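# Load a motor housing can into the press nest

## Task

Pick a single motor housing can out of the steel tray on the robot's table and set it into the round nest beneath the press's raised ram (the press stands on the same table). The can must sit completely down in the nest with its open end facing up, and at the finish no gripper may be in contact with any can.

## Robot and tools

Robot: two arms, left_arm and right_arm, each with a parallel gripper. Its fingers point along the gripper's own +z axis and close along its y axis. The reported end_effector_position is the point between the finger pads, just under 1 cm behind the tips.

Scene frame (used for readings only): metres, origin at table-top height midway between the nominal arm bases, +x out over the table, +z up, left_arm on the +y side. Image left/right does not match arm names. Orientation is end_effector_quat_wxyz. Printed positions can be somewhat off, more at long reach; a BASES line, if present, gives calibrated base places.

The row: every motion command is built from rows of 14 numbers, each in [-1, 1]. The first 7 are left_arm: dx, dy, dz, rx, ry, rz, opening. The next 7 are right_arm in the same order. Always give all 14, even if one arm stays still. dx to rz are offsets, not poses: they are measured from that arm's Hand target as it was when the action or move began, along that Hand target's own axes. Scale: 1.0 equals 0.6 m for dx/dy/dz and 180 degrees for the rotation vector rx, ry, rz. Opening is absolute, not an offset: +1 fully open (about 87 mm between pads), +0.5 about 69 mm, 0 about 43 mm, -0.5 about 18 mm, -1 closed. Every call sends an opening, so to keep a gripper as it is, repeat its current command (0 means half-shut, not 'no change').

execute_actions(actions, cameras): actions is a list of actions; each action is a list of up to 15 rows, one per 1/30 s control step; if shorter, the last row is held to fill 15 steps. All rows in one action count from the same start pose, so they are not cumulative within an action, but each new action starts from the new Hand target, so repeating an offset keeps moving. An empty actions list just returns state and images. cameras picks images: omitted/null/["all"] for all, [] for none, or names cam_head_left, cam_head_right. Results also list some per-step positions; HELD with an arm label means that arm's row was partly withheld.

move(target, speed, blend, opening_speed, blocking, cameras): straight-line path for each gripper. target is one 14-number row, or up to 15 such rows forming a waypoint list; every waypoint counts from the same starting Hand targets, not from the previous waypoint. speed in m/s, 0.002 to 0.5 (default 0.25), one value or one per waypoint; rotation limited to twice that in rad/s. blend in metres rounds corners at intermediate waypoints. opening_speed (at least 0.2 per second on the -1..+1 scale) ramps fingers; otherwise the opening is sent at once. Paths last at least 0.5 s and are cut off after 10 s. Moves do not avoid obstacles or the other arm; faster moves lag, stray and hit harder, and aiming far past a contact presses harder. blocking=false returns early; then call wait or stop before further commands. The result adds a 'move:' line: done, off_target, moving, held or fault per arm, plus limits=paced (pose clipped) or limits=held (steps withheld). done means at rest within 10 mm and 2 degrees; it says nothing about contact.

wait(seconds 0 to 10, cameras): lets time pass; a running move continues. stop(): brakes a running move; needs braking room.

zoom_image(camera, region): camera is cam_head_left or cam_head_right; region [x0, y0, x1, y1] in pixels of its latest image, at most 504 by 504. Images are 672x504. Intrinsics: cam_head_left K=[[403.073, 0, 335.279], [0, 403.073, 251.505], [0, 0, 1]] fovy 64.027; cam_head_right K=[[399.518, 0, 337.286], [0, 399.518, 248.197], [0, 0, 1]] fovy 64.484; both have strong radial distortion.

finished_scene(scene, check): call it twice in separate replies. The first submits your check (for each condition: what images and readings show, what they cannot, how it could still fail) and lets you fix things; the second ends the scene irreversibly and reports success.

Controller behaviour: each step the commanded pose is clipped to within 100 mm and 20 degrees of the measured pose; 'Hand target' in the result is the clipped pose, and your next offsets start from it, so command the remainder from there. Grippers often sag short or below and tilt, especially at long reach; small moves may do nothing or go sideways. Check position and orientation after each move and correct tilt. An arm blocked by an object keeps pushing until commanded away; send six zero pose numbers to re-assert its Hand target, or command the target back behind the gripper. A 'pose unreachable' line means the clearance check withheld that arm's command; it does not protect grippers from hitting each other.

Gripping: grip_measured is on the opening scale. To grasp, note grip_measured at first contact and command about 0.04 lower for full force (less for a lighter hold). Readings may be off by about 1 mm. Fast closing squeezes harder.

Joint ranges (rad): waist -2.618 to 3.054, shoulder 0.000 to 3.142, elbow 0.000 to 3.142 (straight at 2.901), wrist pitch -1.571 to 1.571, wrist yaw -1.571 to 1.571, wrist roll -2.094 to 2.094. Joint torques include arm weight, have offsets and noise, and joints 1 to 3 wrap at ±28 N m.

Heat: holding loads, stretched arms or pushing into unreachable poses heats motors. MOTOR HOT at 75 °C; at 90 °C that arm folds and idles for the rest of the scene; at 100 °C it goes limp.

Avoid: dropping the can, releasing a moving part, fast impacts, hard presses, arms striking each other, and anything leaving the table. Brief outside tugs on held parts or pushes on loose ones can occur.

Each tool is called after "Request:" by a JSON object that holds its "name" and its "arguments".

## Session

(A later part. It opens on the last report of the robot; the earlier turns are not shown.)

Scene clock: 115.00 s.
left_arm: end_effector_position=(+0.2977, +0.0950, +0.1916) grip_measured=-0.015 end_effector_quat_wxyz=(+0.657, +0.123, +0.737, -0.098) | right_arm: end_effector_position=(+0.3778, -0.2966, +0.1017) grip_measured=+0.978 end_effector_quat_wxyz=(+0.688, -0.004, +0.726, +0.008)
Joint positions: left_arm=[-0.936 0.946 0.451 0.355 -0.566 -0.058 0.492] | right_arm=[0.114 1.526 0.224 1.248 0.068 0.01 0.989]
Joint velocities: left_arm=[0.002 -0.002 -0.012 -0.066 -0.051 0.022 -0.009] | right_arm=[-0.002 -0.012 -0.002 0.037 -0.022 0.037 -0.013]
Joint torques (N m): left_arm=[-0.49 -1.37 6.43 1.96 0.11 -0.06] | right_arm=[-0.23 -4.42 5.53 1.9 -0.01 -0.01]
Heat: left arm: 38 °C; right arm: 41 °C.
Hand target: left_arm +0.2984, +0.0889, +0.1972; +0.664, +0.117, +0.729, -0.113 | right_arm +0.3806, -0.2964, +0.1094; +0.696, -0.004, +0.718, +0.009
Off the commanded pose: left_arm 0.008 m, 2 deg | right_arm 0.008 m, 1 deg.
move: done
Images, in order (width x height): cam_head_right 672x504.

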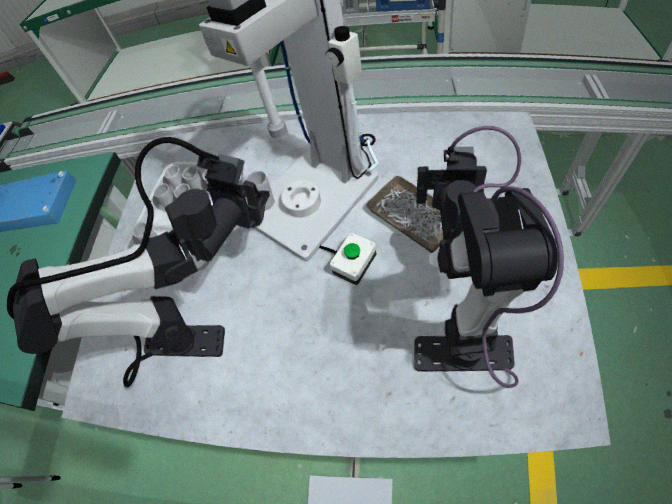

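Request:
{"name": "move", "arguments": {"target": [0.0245,-0.043,0.142,0,-0.015,0,-0.8,0,0,0,0,0,0,1], "speed": 0.1}}

Request:
{"name": "zoom_image", "arguments": {"camera": "cam_head_right", "region": [256, 140, 336, 220]}}

Request:
{"name": "zoom_image", "arguments": {"camera": "cam_head_left", "region": [255, 145, 335, 225]}}

Scene clock: 122.10 s.
left_arm: end_effector_position=(+0.3592, +0.0458, +0.1492) grip_measured=-0.015 end_effector_quat_wxyz=(+0.660, +0.128, +0.734, -0.101) | right_arm: end_effector_position=(+0.3778, -0.2966, +0.1017) grip_measured=+0.978 end_effector_quat_wxyz=(+0.688, -0.004, +0.726, +0.008)
Joint positions: left_arm=[-0.868 1.449 0.539 0.787 -0.488 -0.038 0.492] | right_arm=[0.114 1.526 0.224 1.248 0.068 0.01 0.989]
Joint velocities: left_arm=[-0.017 -0.017 0.007 -0.022 -0.051 0.022 0.006] | right_arm=[-0.002 0.002 0.002 -0.037 0.022 -0.066 -0.008]
Joint torques (N m): left_arm=[0.69 -5.07 8.69 2 0.13 0.16] | right_arm=[-0.21 -4.41 5.53 1.9 -0.01 0]
Heat: left arm: 38 °C; right arm: 41 °C.
Hand target: left_arm +0.3697, +0.0383, +0.1723; +0.682, +0.116, +0.713, -0.115 | right_arm +0.3806, -0.2964, +0.1094; +0.696, -0.004, +0.718, +0.009
Off the commanded pose: left_arm 0.029 m, 4 deg | right_arm 0.008 m, 1 deg.
move: off_target (left_arm)

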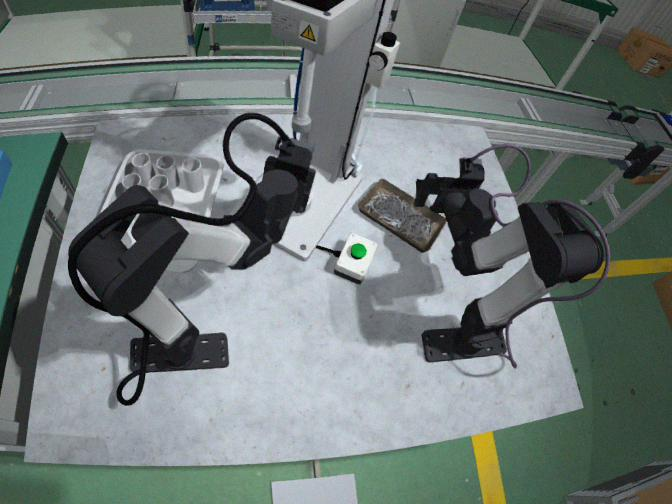

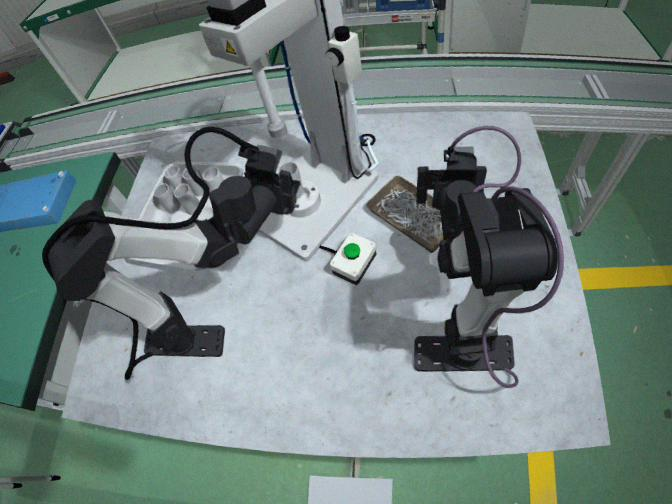

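Scaled by 6.300.

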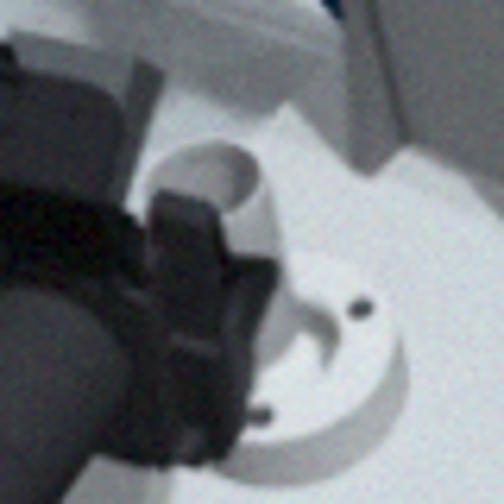

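Scaled by 6.300.

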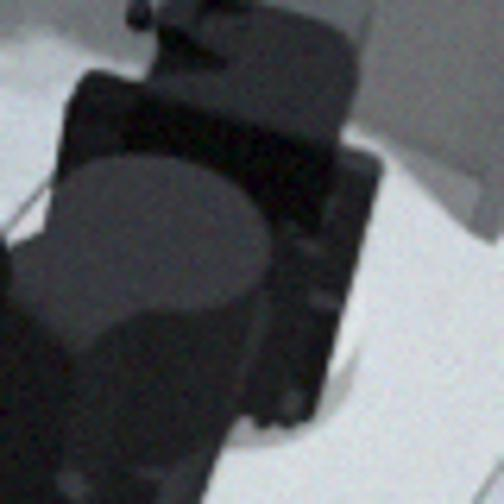

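Request:
{"name": "move", "arguments": {"target": [0.0,-0.018,0.004,0,0.05,0,-0.8,0,0,0,0,0,0,1], "speed": 0.1, "cameras": ["cam_head_right"]}}

Request:
{"name": "zoom_image", "arguments": {"camera": "cam_head_right", "region": [256, 140, 336, 220]}}

Scene clock: 138.33 s.
left_arm: end_effector_position=(+0.3639, +0.0371, +0.1472) grip_measured=-0.015 end_effector_quat_wxyz=(+0.605, +0.136, +0.780, -0.083) | right_arm: end_effector_position=(+0.3778, -0.2966, +0.1017) grip_measured=+0.978 end_effector_quat_wxyz=(+0.688, -0.004, +0.726, +0.008)
Joint positions: left_arm=[-0.868 1.449 0.704 0.453 -0.487 -0.104 0.492] | right_arm=[0.114 1.526 0.224 1.248 0.068 0.01 0.989]
Joint velocities: left_arm=[0.012 -0.002 -0.037 -0.037 0.022 0.051 0.004] | right_arm=[0.017 0.012 0.002 -0.037 -0.022 0.051 -0.013]
Joint torques (N m): left_arm=[-0.47 -7.65 9.01 1.7 0.06 -0.08] | right_arm=[-0.23 -4.41 5.53 1.9 -0.01 -0.01]
Heat: left arm: 41 °C; right arm: 41 °C.
Hand target: left_arm +0.3690, +0.0268, +0.1719; +0.624, +0.123, +0.764, -0.106 | right_arm +0.3806, -0.2964, +0.1094; +0.696, -0.004, +0.718, +0.009
Off the commanded pose: left_arm 0.027 m, 4 deg | right_arm 0.008 m, 1 deg.
move: off_target (left_arm)
Images, in order (width x height): cam_head_right 672x504.

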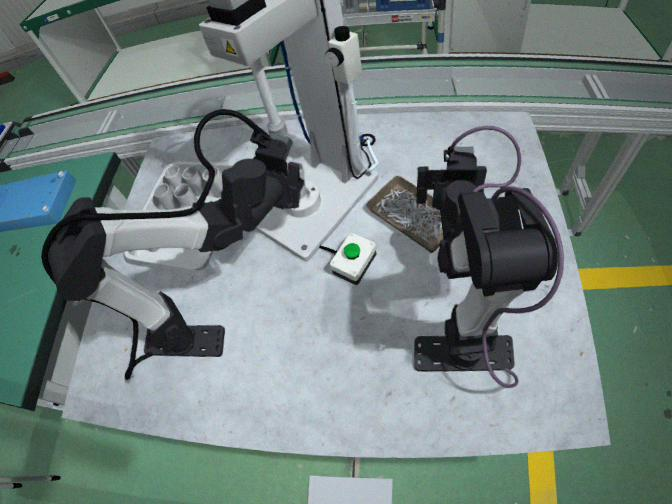

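Scaled by 6.300.

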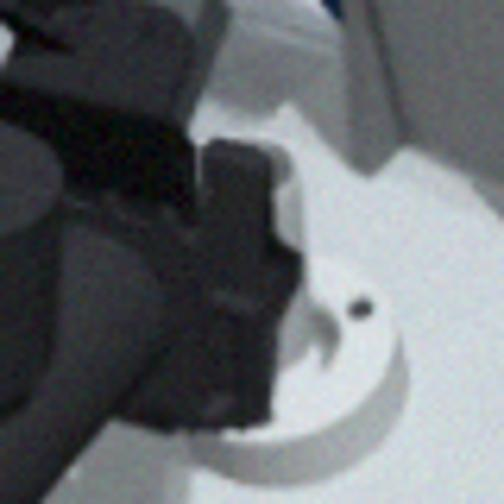

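Request:
{"name": "zoom_image", "arguments": {"camera": "cam_head_right", "region": [284, 160, 324, 210]}}

Request:
{"name": "zoom_image", "arguments": {"camera": "cam_head_left", "region": [255, 145, 335, 225]}}

Scaled by 10.080.

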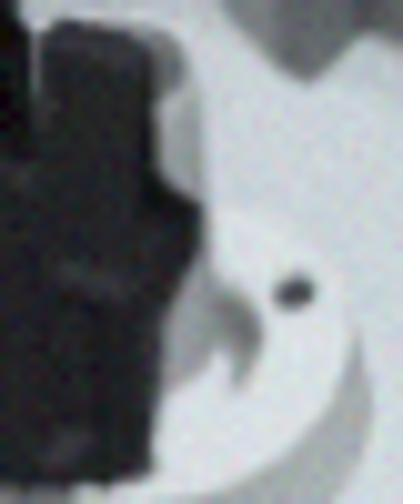

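This scene's latest camera images include none from cam_head_left. They are from: cam_head_right. cam_head_left's image comes with the result of a call that names it in "cameras".

Request:
{"name": "move", "arguments": {"target": [0.022,-0.006,0.0,0,0,-0.022,-0.8,0,0,0,0,0,0,1], "speed": 0.06}}

Request:
{"name": "zoom_image", "arguments": {"camera": "cam_head_right", "region": [274, 160, 324, 210]}}

Request:
{"name": "zoom_image", "arguments": {"camera": "cam_head_left", "region": [255, 145, 335, 225]}}

Scene clock: 152.23 s.
left_arm: end_effector_position=(+0.3640, +0.0304, +0.1537) grip_measured=-0.015 end_effector_quat_wxyz=(+0.611, +0.105, +0.777, -0.114) | right_arm: end_effector_position=(+0.3778, -0.2966, +0.1017) grip_measured=+0.978 end_effector_quat_wxyz=(+0.688, -0.004, +0.726, +0.008)
Joint positions: left_arm=[-0.873 1.449 0.704 0.484 -0.487 -0.175 0.492] | right_arm=[0.114 1.526 0.224 1.248 0.068 0.01 0.989]
Joint velocities: left_arm=[-0.002 -0.002 -0.007 0.022 0.022 -0.051 -0.004] | right_arm=[-0.007 -0.002 0.007 -0.037 0.007 0.037 0.013]
Joint torques (N m): left_arm=[-0.42 -5.34 5.98 2.02 -0.02 -0.06] | right_arm=[-0.23 -4.41 5.53 1.9 -0.01 -0.01]
Heat: left arm: 40 °C; right arm: 41 °C.
Hand target: left_arm +0.3652, +0.0245, +0.1588; +0.620, +0.097, +0.768, -0.127 | right_arm +0.3806, -0.2964, +0.1094; +0.696, -0.004, +0.718, +0.009
Off the commanded pose: left_arm 0.008 m, 2 deg | right_arm 0.008 m, 1 deg.
move: done

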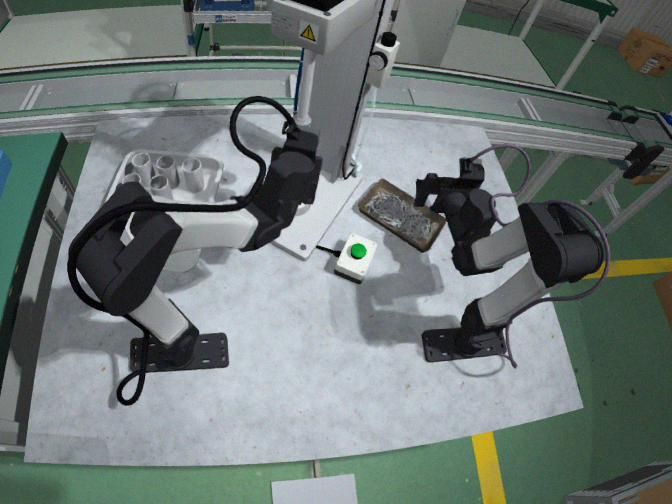

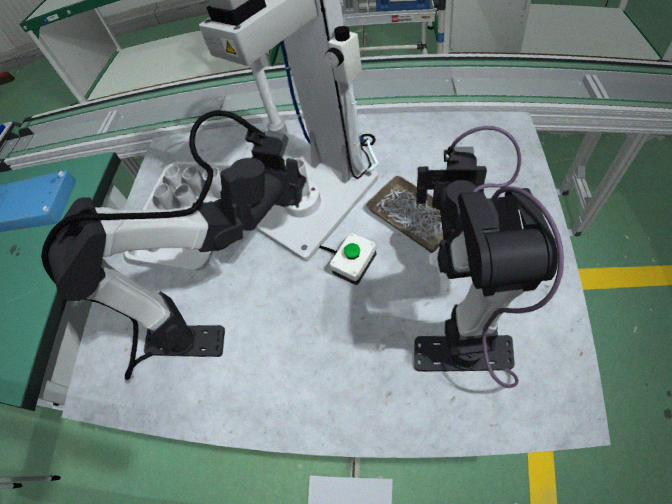

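Scaled by 10.080.

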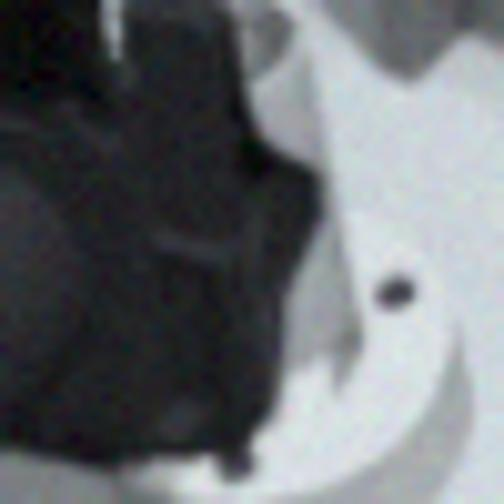

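Scaled by 6.300.

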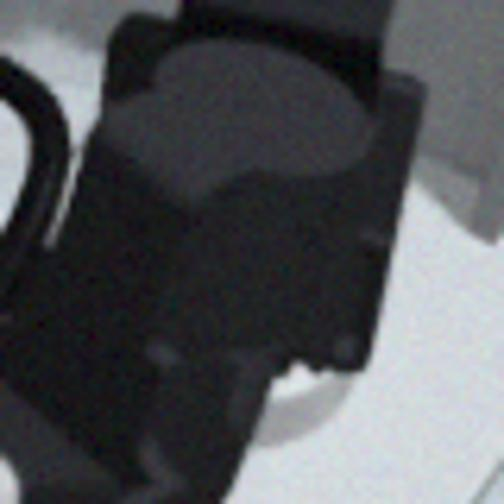

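Request:
{"name": "move", "arguments": {"target": [0.054,0.005,0.0165,0,0,0,-0.8,0,0,0,0,0,0,1], "speed": 0.05, "cameras": ["cam_head_right"]}}

Request:
{"name": "zoom_image", "arguments": {"camera": "cam_head_right", "region": [274, 160, 324, 210]}}

Scene clock: 157.33 s.
left_arm: end_effector_position=(+0.3677, +0.0268, +0.1260) grip_measured=-0.015 end_effector_quat_wxyz=(+0.618, +0.099, +0.771, -0.119) | right_arm: end_effector_position=(+0.3778, -0.2966, +0.1017) grip_measured=+0.978 end_effector_quat_wxyz=(+0.688, -0.004, +0.726, +0.008)
Joint positions: left_arm=[-0.873 1.548 0.637 0.674 -0.489 -0.176 0.492] | right_arm=[0.114 1.526 0.224 1.248 0.068 0.01 0.989]
Joint velocities: left_arm=[0.002 -0.007 0.007 0.007 0.007 -0.007 0.001] | right_arm=[-0.002 -0.022 -0.002 -0.081 0.007 -0.081 -0.003]
Joint torques (N m): left_arm=[0.14 -5.57 5 1.84 0.11 -0.05] | right_arm=[-0.23 -4.41 5.53 1.9 -0.01 -0.01]
Heat: left arm: 40 °C; right arm: 41 °C.
Hand target: left_arm +0.3682, +0.0246, +0.1247; +0.620, +0.097, +0.768, -0.127 | right_arm +0.3806, -0.2964, +0.1094; +0.696, -0.004, +0.718, +0.009
Off the commanded pose: left_arm 0.003 m, 1 deg | right_arm 0.008 m, 1 deg.
move: done
Images, in order (width x height): cam_head_right 672x504.

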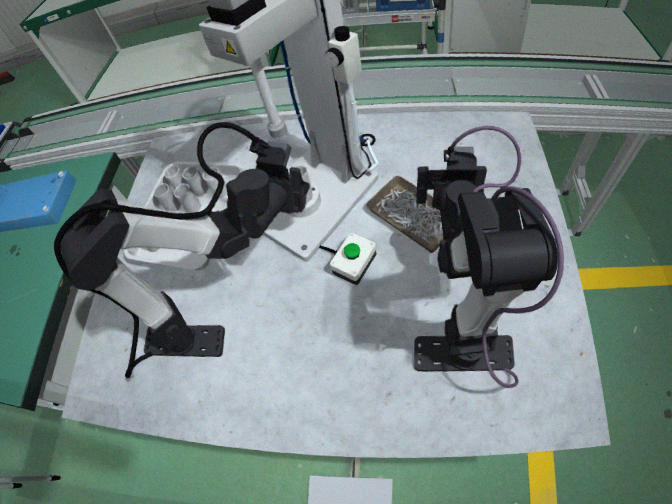

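Scaled by 10.080.

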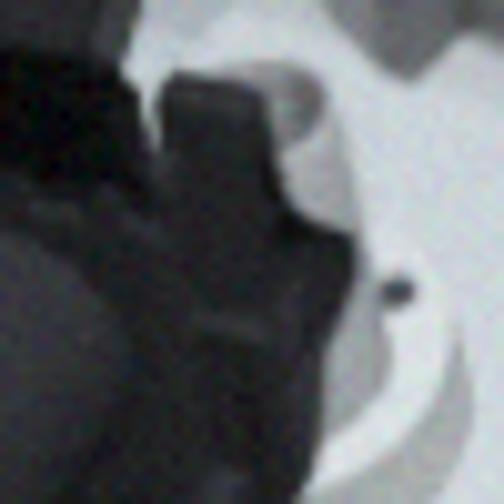

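Request:
{"name": "move", "arguments": {"target": [0.0,0.012,0.0,0,0,0,-0.8,0,0,0,0,0,0,1], "speed": 0.05, "cameras": ["cam_head_right"]}}

Request:
{"name": "zoom_image", "arguments": {"camera": "cam_head_right", "region": [274, 160, 324, 210]}}

Scene clock: 162.27 s.
left_arm: end_effector_position=(+0.3699, +0.0302, +0.1254) grip_measured=-0.015 end_effector_quat_wxyz=(+0.620, +0.097, +0.769, -0.123) | right_arm: end_effector_position=(+0.3778, -0.2966, +0.1017) grip_measured=+0.978 end_effector_quat_wxyz=(+0.688, -0.004, +0.726, +0.008)
Joint positions: left_arm=[-0.858 1.549 0.625 0.695 -0.473 -0.176 0.492] | right_arm=[0.114 1.526 0.224 1.248 0.068 0.01 0.989]
Joint velocities: left_arm=[0.007 -0.002 0.017 -0.022 -0.007 0.007 -0.004] | right_arm=[0.007 -0.017 -0.027 -0.037 -0.037 0.022 -0.008]
Joint torques (N m): left_arm=[0.81 -6.57 4.67 1.72 0.15 0.05] | right_arm=[-0.23 -4.41 5.53 1.9 -0.01 0]
Heat: left arm: 40 °C; right arm: 41 °C.
Hand target: left_arm +0.3704, +0.0316, +0.1243; +0.620, +0.097, +0.768, -0.127 | right_arm +0.3806, -0.2964, +0.1094; +0.696, -0.004, +0.718, +0.009
Off the commanded pose: left_arm 0.002 m, 0 deg | right_arm 0.008 m, 1 deg.
move: done
Images, in order (width x height): cam_head_right 672x504.

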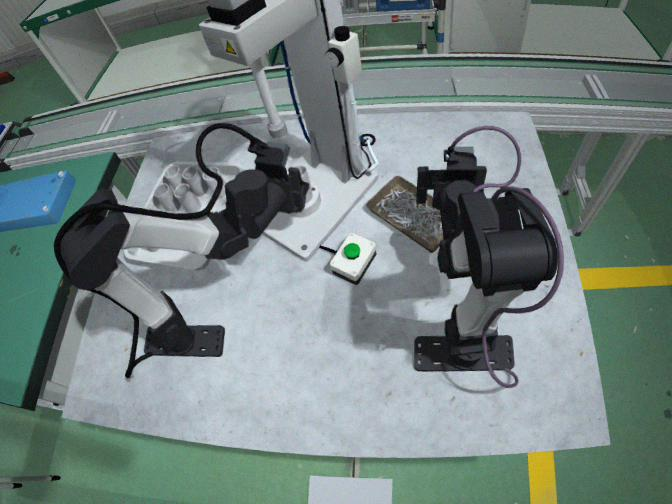

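Scaled by 10.080.

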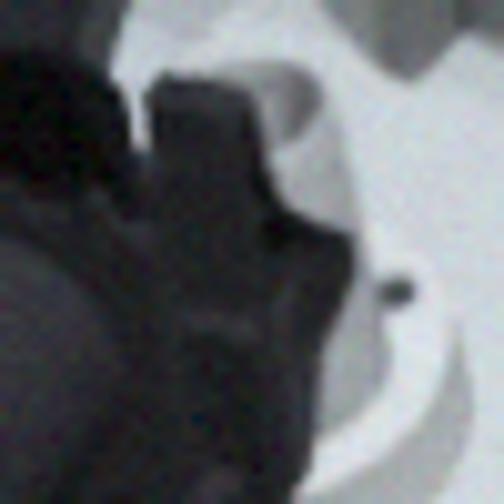

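Request:
{"name": "move", "arguments": {"target": [[-0.02,0,-0.004,0,0,0,-0.8,0,0,0,0,0,0,1],[-0.022,0.014,0.008,0,0,0,-0.8,0,0,0,0,0,0,1]], "speed": 0.05, "cameras": ["cam_head_right"]}}

Request:
{"name": "zoom_image", "arguments": {"camera": "cam_head_right", "region": [274, 160, 324, 210]}}

Scene clock: 167.53 s.
left_arm: end_effector_position=(+0.3752, +0.0400, +0.1212) grip_measured=-0.015 end_effector_quat_wxyz=(+0.610, +0.100, +0.777, -0.121) | right_arm: end_effector_position=(+0.3778, -0.2966, +0.1017) grip_measured=+0.978 end_effector_quat_wxyz=(+0.688, -0.004, +0.726, +0.008)
Joint positions: left_arm=[-0.816 1.539 0.625 0.663 -0.427 -0.174 0.492] | right_arm=[0.114 1.526 0.224 1.248 0.068 0.01 0.989]
Joint velocities: left_arm=[-0.032 0.002 -0.012 -0.007 -0.007 0.066 -0.004] | right_arm=[0.002 -0.002 -0.007 -0.007 -0.007 0.022 0.018]
Joint torques (N m): left_arm=[0.62 -8.16 7.38 1.56 0.09 0.19] | right_arm=[-0.23 -4.42 5.55 1.9 -0.01 0]
Heat: left arm: 40 °C; right arm: 41 °C.
Hand target: left_arm +0.3804, +0.0381, +0.1359; +0.621, +0.098, +0.768, -0.126 | right_arm +0.3806, -0.2964, +0.1094; +0.696, -0.004, +0.718, +0.009
Off the commanded pose: left_arm 0.015 m, 2 deg | right_arm 0.008 m, 1 deg.
move: off_target (left_arm)
Images, in order (width x height): cam_head_right 672x504.

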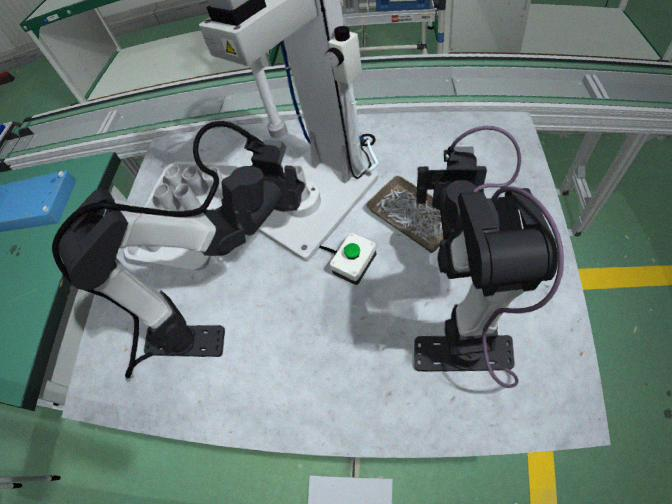

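Scaled by 10.080.

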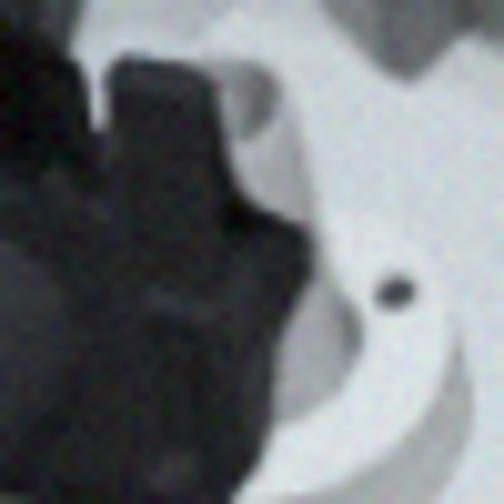

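Request:
{"name": "move", "arguments": {"target": [0.062,0.0,0.012,0,0,0,-0.8,0,0,0,0,0,0,1], "speed": 0.05, "cameras": ["cam_head_right"]}}

Request:
{"name": "zoom_image", "arguments": {"camera": "cam_head_right", "region": [274, 160, 324, 210]}}

Scene clock: 172.40 s.
left_arm: end_effector_position=(+0.3816, +0.0399, +0.1125) grip_measured=-0.015 end_effector_quat_wxyz=(+0.635, +0.087, +0.758, -0.123) | right_arm: end_effector_position=(+0.3778, -0.2966, +0.1017) grip_measured=+0.978 end_effector_quat_wxyz=(+0.688, -0.004, +0.726, +0.008)
Joint positions: left_arm=[-0.816 1.623 0.58 0.859 -0.45 -0.158 0.492] | right_arm=[0.114 1.526 0.224 1.248 0.068 0.01 0.989]
Joint velocities: left_arm=[0.007 -0.002 -0.017 -0.007 0.007 0.037 -0.001] | right_arm=[-0.007 0.012 -0.007 -0.037 -0.066 -0.007 0.013]
Joint torques (N m): left_arm=[-0.1 -3.97 4.56 1.58 0.23 -0.04] | right_arm=[-0.23 -4.42 5.53 1.9 -0.01 0]
Heat: left arm: 39 °C; right arm: 41 °C.
Hand target: left_arm +0.3790, +0.0363, +0.0978; +0.621, +0.097, +0.768, -0.126 | right_arm +0.3806, -0.2964, +0.1094; +0.696, -0.004, +0.718, +0.009
Off the commanded pose: left_arm 0.015 m, 2 deg | right_arm 0.008 m, 1 deg.
move: off_target (left_arm)
Images, in order (width x height): cam_head_right 672x504.

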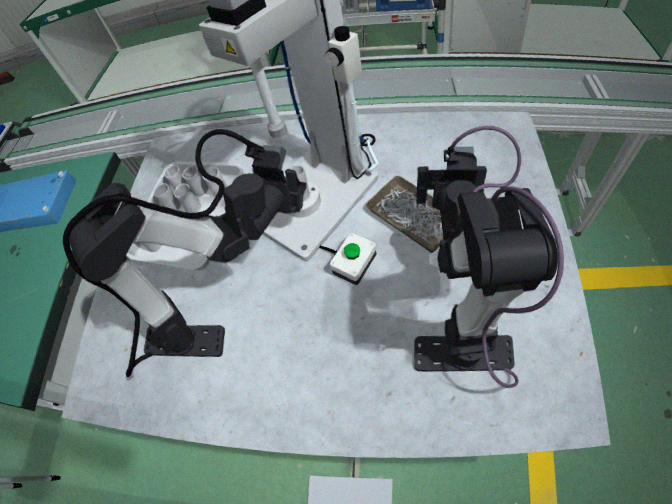

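Scaled by 10.080.

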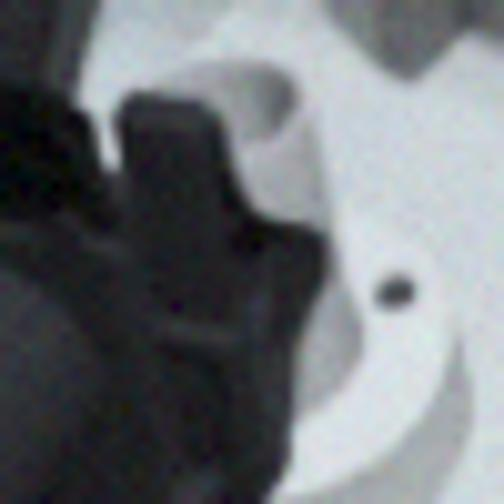

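Request:
{"name": "move", "arguments": {"target": [0.015,-0.002,-0.022,0,0,0,-0.8,0,0,0,0,0,0,1], "speed": 0.05, "cameras": ["cam_head_right"]}}

Request:
{"name": "zoom_image", "arguments": {"camera": "cam_head_right", "region": [274, 160, 324, 210]}}

Scene clock: 182.20 s.
left_arm: end_effector_position=(+0.3738, +0.0400, +0.1100) grip_measured=-0.015 end_effector_quat_wxyz=(+0.641, +0.084, +0.752, -0.130) | right_arm: end_effector_position=(+0.3778, -0.2966, +0.1017) grip_measured=+0.978 end_effector_quat_wxyz=(+0.688, -0.004, +0.726, +0.008)
Joint positions: left_arm=[-0.832 1.623 0.539 0.921 -0.462 -0.161 0.492] | right_arm=[0.114 1.526 0.224 1.248 0.068 0.01 0.989]
Joint velocities: left_arm=[-0.012 -0.017 -0.002 -0.037 -0.11 -0.037 -0.004] | right_arm=[-0.012 -0.022 0.007 -0.066 -0.022 -0.066 0.008]
Joint torques (N m): left_arm=[-1.18 -5.85 3.23 1.29 0.12 -0.11] | right_arm=[-0.23 -4.42 5.53 1.9 -0.01 0]
Heat: left arm: 38 °C; right arm: 41 °C.
Hand target: left_arm +0.3642, +0.0392, +0.0916; +0.620, +0.097, +0.768, -0.127 | right_arm +0.3806, -0.2964, +0.1094; +0.696, -0.004, +0.718, +0.009
Off the commanded pose: left_arm 0.021 m, 3 deg | right_arm 0.008 m, 1 deg.
move: off_target (left_arm)
Images, in order (width x height): cam_head_right 672x504.

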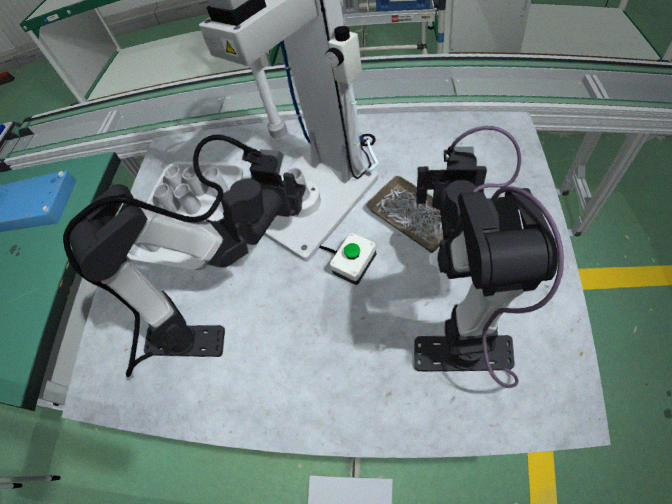

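Scaled by 10.080.

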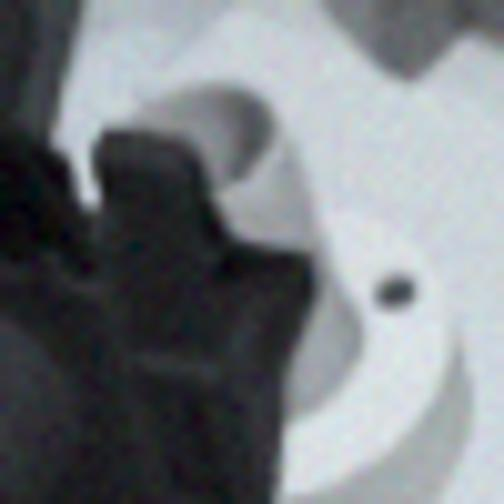

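Request:
{"name": "move", "arguments": {"target": [0.015,-0.018,-0.01,0,0,0,-0.8,0,0,0,0,0,0,1], "speed": 0.05, "cameras": ["cam_head_right"]}}

Request:
{"name": "zoom_image", "arguments": {"camera": "cam_head_right", "region": [274, 160, 324, 210]}}

Scene clock: 185.60 s.
left_arm: end_effector_position=(+0.3675, +0.0392, +0.1058) grip_measured=-0.017 end_effector_quat_wxyz=(+0.644, +0.077, +0.752, -0.116) | right_arm: end_effector_position=(+0.3778, -0.2966, +0.1017) grip_measured=+0.978 end_effector_quat_wxyz=(+0.688, -0.004, +0.726, +0.008)
Joint positions: left_arm=[-0.87 1.636 0.528 0.941 -0.531 -0.161 0.491] | right_arm=[0.114 1.526 0.224 1.248 0.068 0.01 0.989]
Joint velocities: left_arm=[-0.002 -0.007 0.007 -0.037 -0.051 0.022 0.004] | right_arm=[-0.012 -0.007 -0.007 -0.022 0.037 0.081 -0.003]
Joint torques (N m): left_arm=[-2.17 -5.01 2.82 1.35 0.26 -0.31] | right_arm=[-0.21 -4.42 5.55 1.9 -0.01 -0.01]
Heat: left arm: 38 °C; right arm: 41 °C.
Hand target: left_arm +0.3532, +0.0305, +0.0846; +0.620, +0.097, +0.768, -0.127 | right_arm +0.3806, -0.2964, +0.1094; +0.696, -0.004, +0.718, +0.009
Off the commanded pose: left_arm 0.027 m, 4 deg | right_arm 0.008 m, 1 deg.
move: off_target (left_arm)
Images, in order (width x height): cam_head_right 672x504.

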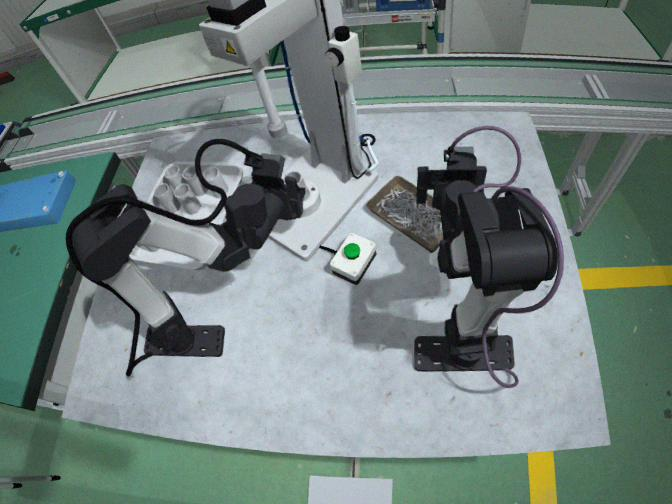

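Scaled by 10.080.

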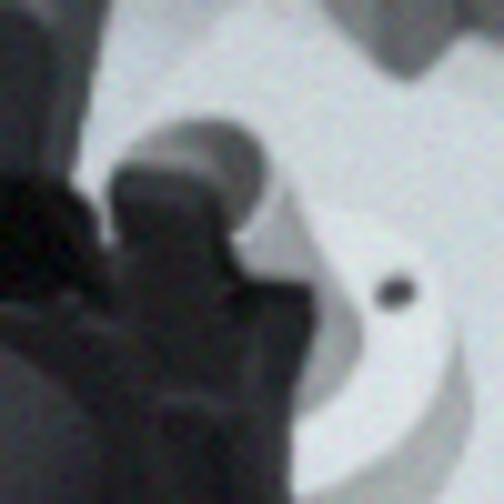

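Request:
{"name": "move", "arguments": {"target": [-0.01,-0.035,0.008,0,0,0,-0.8,0,0,0,0,0,0,1], "speed": 0.05, "cameras": ["cam_head_right"]}}

Request:
{"name": "zoom_image", "arguments": {"camera": "cam_head_right", "region": [274, 160, 324, 210]}}

Scene clock: 189.43 s.
left_arm: end_effector_position=(+0.3654, +0.0365, +0.1050) grip_measured=-0.019 end_effector_quat_wxyz=(+0.646, +0.065, +0.755, -0.089) | right_arm: end_effector_position=(+0.3778, -0.2966, +0.1017) grip_measured=+0.978 end_effector_quat_wxyz=(+0.688, -0.004, +0.726, +0.008)
Joint positions: left_arm=[-0.913 1.654 0.557 0.912 -0.629 -0.161 0.49] | right_arm=[0.114 1.526 0.224 1.248 0.068 0.01 0.989]
Joint velocities: left_arm=[0.007 -0.007 0.007 -0.037 0.066 0.007 -0.009] | right_arm=[-0.007 0.012 0.002 0.022 -0.007 -0.007 -0.018]
Joint torques (N m): left_arm=[-3.41 -4.83 5.83 1.08 0.67 -0.5] | right_arm=[-0.23 -4.42 5.53 1.9 -0.01 -0.01]
Heat: left arm: 38 °C; right arm: 41 °C.
Hand target: left_arm +0.3524, +0.0088, +0.0903; +0.619, +0.096, +0.769, -0.128 | right_arm +0.3806, -0.2964, +0.1094; +0.696, -0.004, +0.718, +0.009
Off the commanded pose: left_arm 0.033 m, 7 deg | right_arm 0.008 m, 1 deg.
move: off_target (left_arm)
Images, in order (width x height): cam_head_right 672x504.

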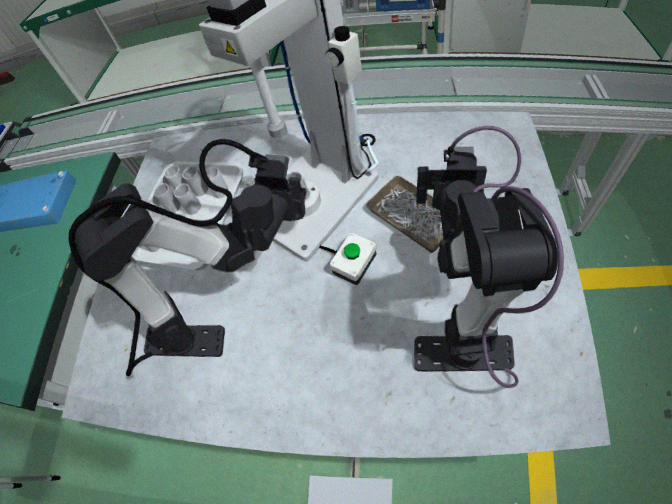

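Scaled by 10.080.

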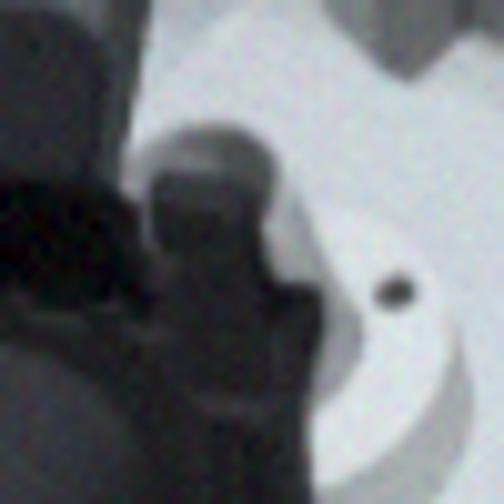

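Request:
{"name": "move", "arguments": {"target": [0.0,0.03,0.006,0,0,0.035,-0.8,0,0,0,0,0,0,1], "speed": 0.05, "cameras": ["cam_head_right"]}}

Request:
{"name": "zoom_image", "arguments": {"camera": "cam_head_right", "region": [274, 160, 324, 210]}}

Scene clock: 194.97 s.
left_arm: end_effector_position=(+0.3669, +0.0351, +0.1050) grip_measured=-0.019 end_effector_quat_wxyz=(+0.647, +0.105, +0.751, -0.080) | right_arm: end_effector_position=(+0.3778, -0.2966, +0.1017) grip_measured=+0.978 end_effector_quat_wxyz=(+0.688, -0.004, +0.726, +0.008)
Joint positions: left_arm=[-0.902 1.654 0.557 0.916 -0.579 -0.084 0.49] | right_arm=[0.114 1.526 0.224 1.248 0.068 0.01 0.989]
Joint velocities: left_arm=[-0.007 -0.002 -0.012 0.007 0.037 -0.037 -0.004] | right_arm=[0.007 -0.007 0.002 -0.007 0.022 -0.081 0.008]
Joint torques (N m): left_arm=[-0.14 -4.68 4.55 1.31 0.68 0.02] | right_arm=[-0.23 -4.41 5.53 1.9 -0.01 -0.01]
Heat: left arm: 37 °C; right arm: 41 °C.
Hand target: left_arm +0.3614, +0.0250, +0.0887; +0.626, +0.139, +0.762, -0.093 | right_arm +0.3806, -0.2964, +0.1094; +0.696, -0.004, +0.718, +0.009
Off the commanded pose: left_arm 0.020 m, 5 deg | right_arm 0.008 m, 1 deg.
move: off_target (left_arm)
Images, in order (width x height): cam_head_right 672x504.

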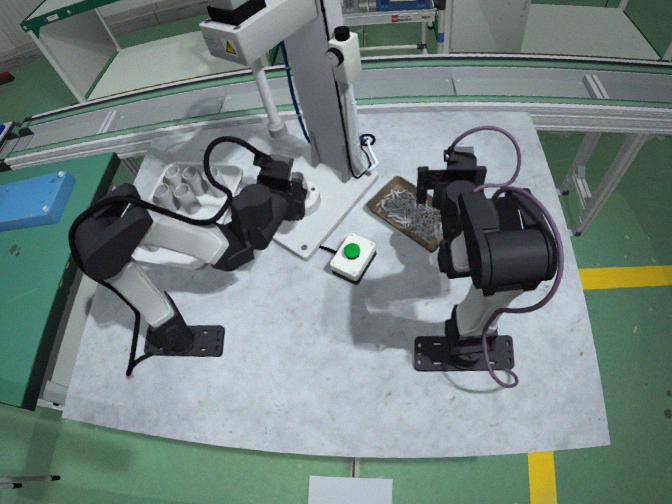

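Scaled by 10.080.

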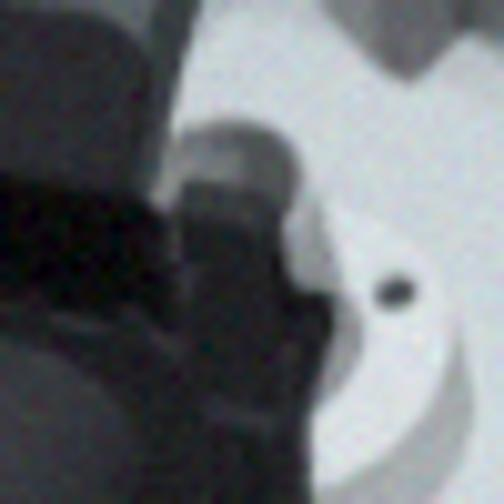

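Request:
{"name": "move", "arguments": {"target": [0.015,0.0,-0.012,0,0,0.018,-0.8,0,0,0,0,0,0,1], "speed": 0.05, "cameras": ["cam_head_right"]}}

Request:
{"name": "zoom_image", "arguments": {"camera": "cam_head_right", "region": [274, 160, 324, 210]}}

Scene clock: 199.90 s.
left_arm: end_effector_position=(+0.3665, +0.0354, +0.1048) grip_measured=-0.020 end_effector_quat_wxyz=(+0.653, +0.113, +0.744, -0.079) | right_arm: end_effector_position=(+0.3778, -0.2966, +0.1017) grip_measured=+0.978 end_effector_quat_wxyz=(+0.688, -0.004, +0.726, +0.008)
Joint positions: left_arm=[-0.902 1.665 0.541 0.964 -0.573 -0.056 0.49] | right_arm=[0.114 1.526 0.224 1.248 0.068 0.01 0.989]
Joint velocities: left_arm=[-0.002 0.007 -0.012 0.066 0.022 0.037 -0.001] | right_arm=[-0.002 -0.002 -0.017 -0.022 0.007 -0.095 -0.003]
Joint torques (N m): left_arm=[-1.89 -5.01 2.7 1.31 0.43 0.32] | right_arm=[-0.23 -4.42 5.53 1.9 -0.01 0]
Heat: left arm: 37 °C; right arm: 41 °C.
Hand target: left_arm +0.3530, +0.0282, +0.0813; +0.628, +0.160, +0.758, -0.076 | right_arm +0.3806, -0.2964, +0.1094; +0.696, -0.004, +0.718, +0.009
Off the commanded pose: left_arm 0.028 m, 6 deg | right_arm 0.008 m, 1 deg.
move: off_target (left_arm)
Images, in order (width x height): cam_head_right 672x504.

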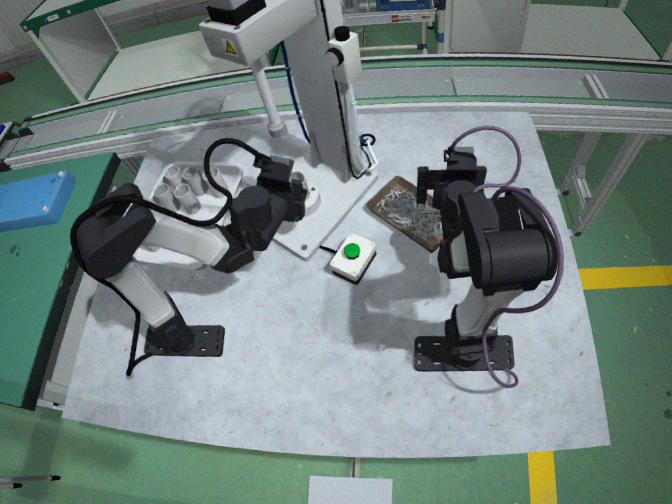

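Scaled by 10.080.

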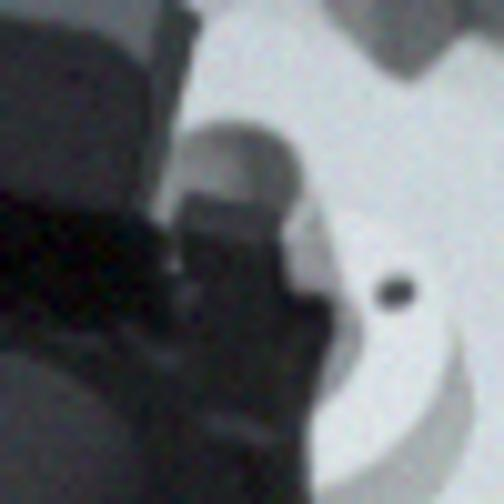

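Request:
{"name": "move", "arguments": {"target": [-0.036,0.012,0.01,0,0,0,-0.8,0,0,0,0,0,0,1], "speed": 0.05, "cameras": []}}

Request:
{"name": "move", "arguments": {"target": [0,0,0,0,0,0,0.3,0,0,0,0,0,0,1], "opening_speed": 0.4}}

Request:
{"name": "zoom_image", "arguments": {"camera": "cam_head_right", "region": [274, 160, 324, 210]}}

Scene clock: 205.90 s.
left_arm: end_effector_position=(+0.3677, +0.0347, +0.1051) grip_measured=-0.020 end_effector_quat_wxyz=(+0.643, +0.129, +0.751, -0.074) | right_arm: end_effector_position=(+0.3778, -0.2966, +0.1017) grip_measured=+0.978 end_effector_quat_wxyz=(+0.688, -0.004, +0.726, +0.008)
Joint positions: left_arm=[-0.892 1.645 0.563 0.891 -0.546 -0.045 0.49] | right_arm=[0.114 1.526 0.224 1.248 0.068 0.01 0.989]
Joint velocities: left_arm=[-0.002 -0.002 -0.007 0.022 0.037 0.022 0.001] | right_arm=[-0.002 0.002 -0.017 -0.081 0.007 -0.051 -0.003]
Joint torques (N m): left_arm=[0.12 -8.39 5.87 0.98 0.45 0.33] | right_arm=[-0.23 -4.42 5.53 1.9 -0.01 -0.01]
Heat: left arm: 37 °C; right arm: 41 °C.
Hand target: left_arm +0.3648, +0.0297, +0.1021; +0.628, +0.160, +0.758, -0.075 | right_arm +0.3806, -0.2964, +0.1094; +0.696, -0.004, +0.718, +0.009
Off the commanded pose: left_arm 0.007 m, 4 deg | right_arm 0.008 m, 1 deg.
move: off_target (left_arm)
No camera images: "cameras" was empty.

Scene clock: 208.87 s.
left_arm: end_effector_position=(+0.3621, +0.0330, +0.0917) grip_measured=+0.300 end_effector_quat_wxyz=(+0.622, +0.159, +0.764, -0.070) | right_arm: end_effector_position=(+0.3778, -0.2966, +0.1017) grip_measured=+0.978 end_effector_quat_wxyz=(+0.688, -0.004, +0.726, +0.008)
Joint positions: left_arm=[-0.892 1.645 0.563 0.83 -0.509 -0.032 0.65] | right_arm=[0.114 1.526 0.224 1.248 0.068 0.01 0.989]
Joint velocities: left_arm=[-0.007 0.022 0.002 -0.066 -0.022 -0.007 -0.006] | right_arm=[-0.002 0.012 0.002 -0.037 0.066 -0.007 -0.013]
Joint torques (N m): left_arm=[0.21 -8.44 6.11 1.49 0.1 0.17] | right_arm=[-0.23 -4.42 5.53 1.9 -0.01 0]
Heat: left arm: 37 °C; right arm: 41 °C.
Hand target: left_arm +0.3648, +0.0297, +0.1021; +0.628, +0.160, +0.758, -0.075 | right_arm +0.3806, -0.2964, +0.1094; +0.696, -0.004, +0.718, +0.009
Off the commanded pose: left_arm 0.011 m, 1 deg | right_arm 0.008 m, 1 deg.
move: off_target (left_arm)

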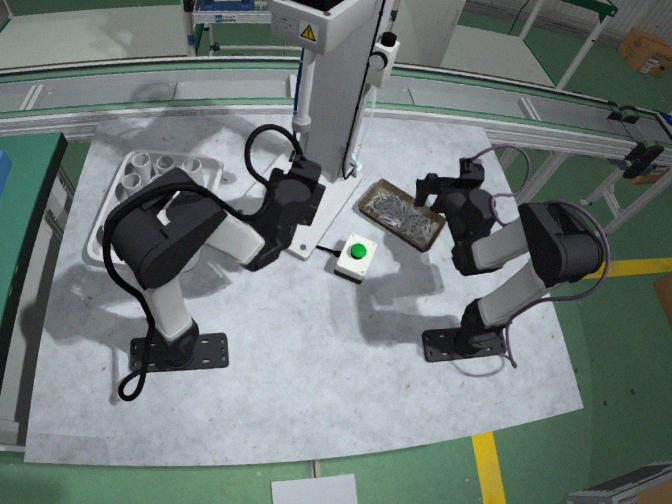

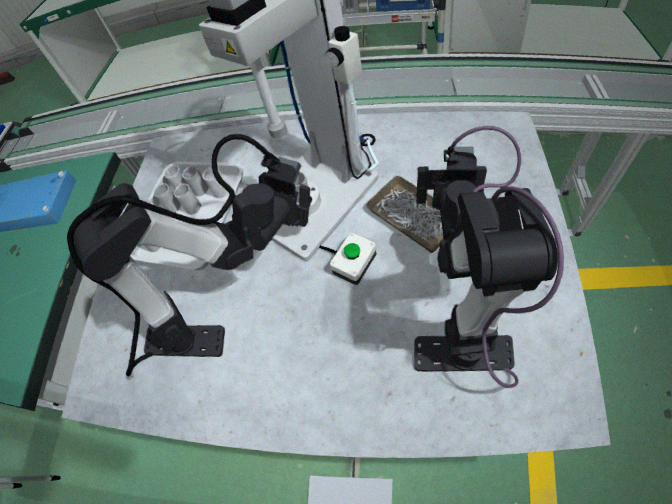

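Scaled by 10.080.

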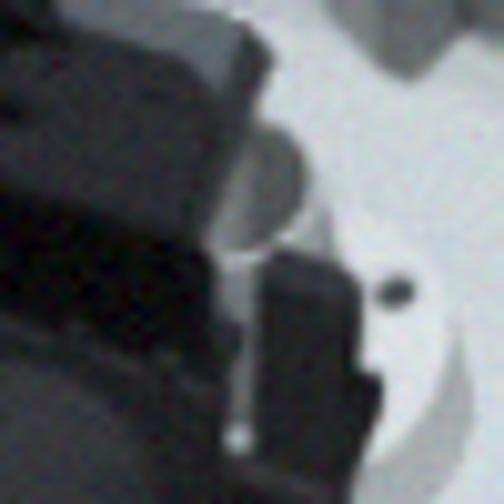

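Request:
{"name": "move", "arguments": {"target": [0.015,0,-0.2,0,0,0,0.3,0,0,0,0,0,0,1], "speed": 0.08}}

Request:
{"name": "zoom_image", "arguments": {"camera": "cam_head_right", "region": [274, 160, 324, 210]}}

Request:
{"name": "zoom_image", "arguments": {"camera": "cam_head_left", "region": [269, 160, 319, 210]}}

Scene clock: 215.70 s.
left_arm: end_effector_position=(+0.2524, +0.0653, +0.1182) grip_measured=+0.300 end_effector_quat_wxyz=(+0.623, +0.162, +0.761, -0.078) | right_arm: end_effector_position=(+0.3778, -0.2966, +0.1017) grip_measured=+0.978 end_effector_quat_wxyz=(+0.688, -0.004, +0.726, +0.008)
Joint positions: left_arm=[-1.203 1.115 0.322 0.486 -0.792 -0.136 0.65] | right_arm=[0.114 1.526 0.224 1.248 0.068 0.01 0.989]
Joint velocities: left_arm=[0.002 0.007 0.002 -0.051 0.037 0.007 0.001] | right_arm=[0.007 0.007 0.007 -0.007 -0.066 -0.037 -0.024]
Joint torques (N m): left_arm=[-0.64 -4.46 5.29 1.43 -0.14 -0.05] | right_arm=[-0.24 -4.42 5.53 1.9 -0.01 -0.01]
Heat: left arm: 37 °C; right arm: 41 °C.
Hand target: left_arm +0.2504, +0.0671, +0.1190; +0.624, +0.157, +0.761, -0.079 | right_arm +0.3806, -0.2964, +0.1094; +0.696, -0.004, +0.718, +0.009
Off the commanded pose: left_arm 0.004 m, 1 deg | right_arm 0.008 m, 1 deg.
move: done

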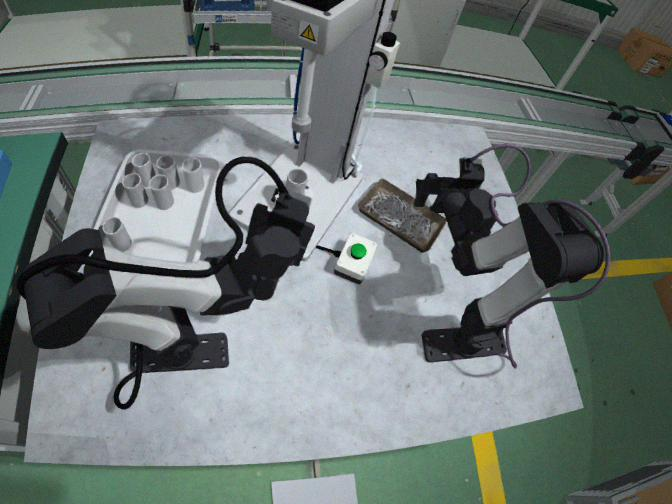

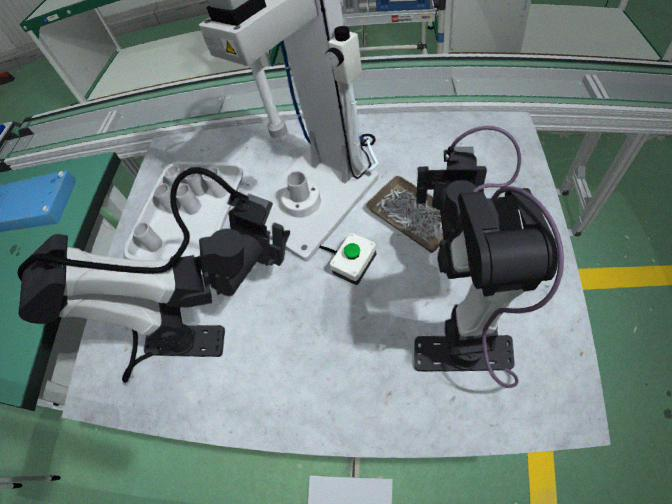

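Scaled by 10.080.

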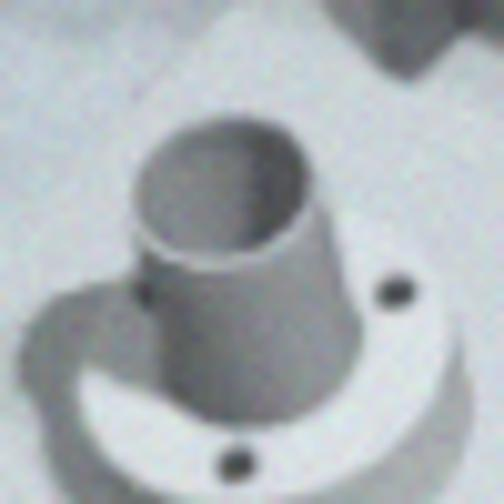

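Scaled by 10.080.

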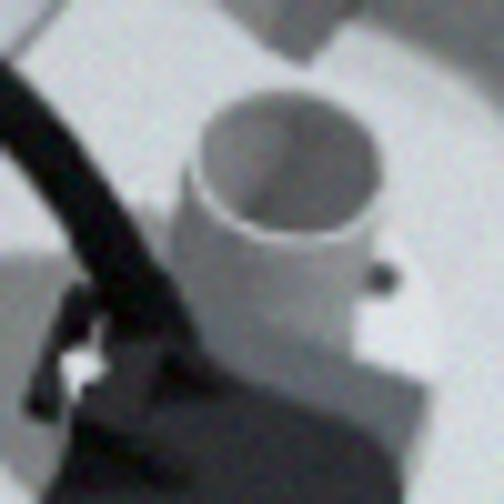

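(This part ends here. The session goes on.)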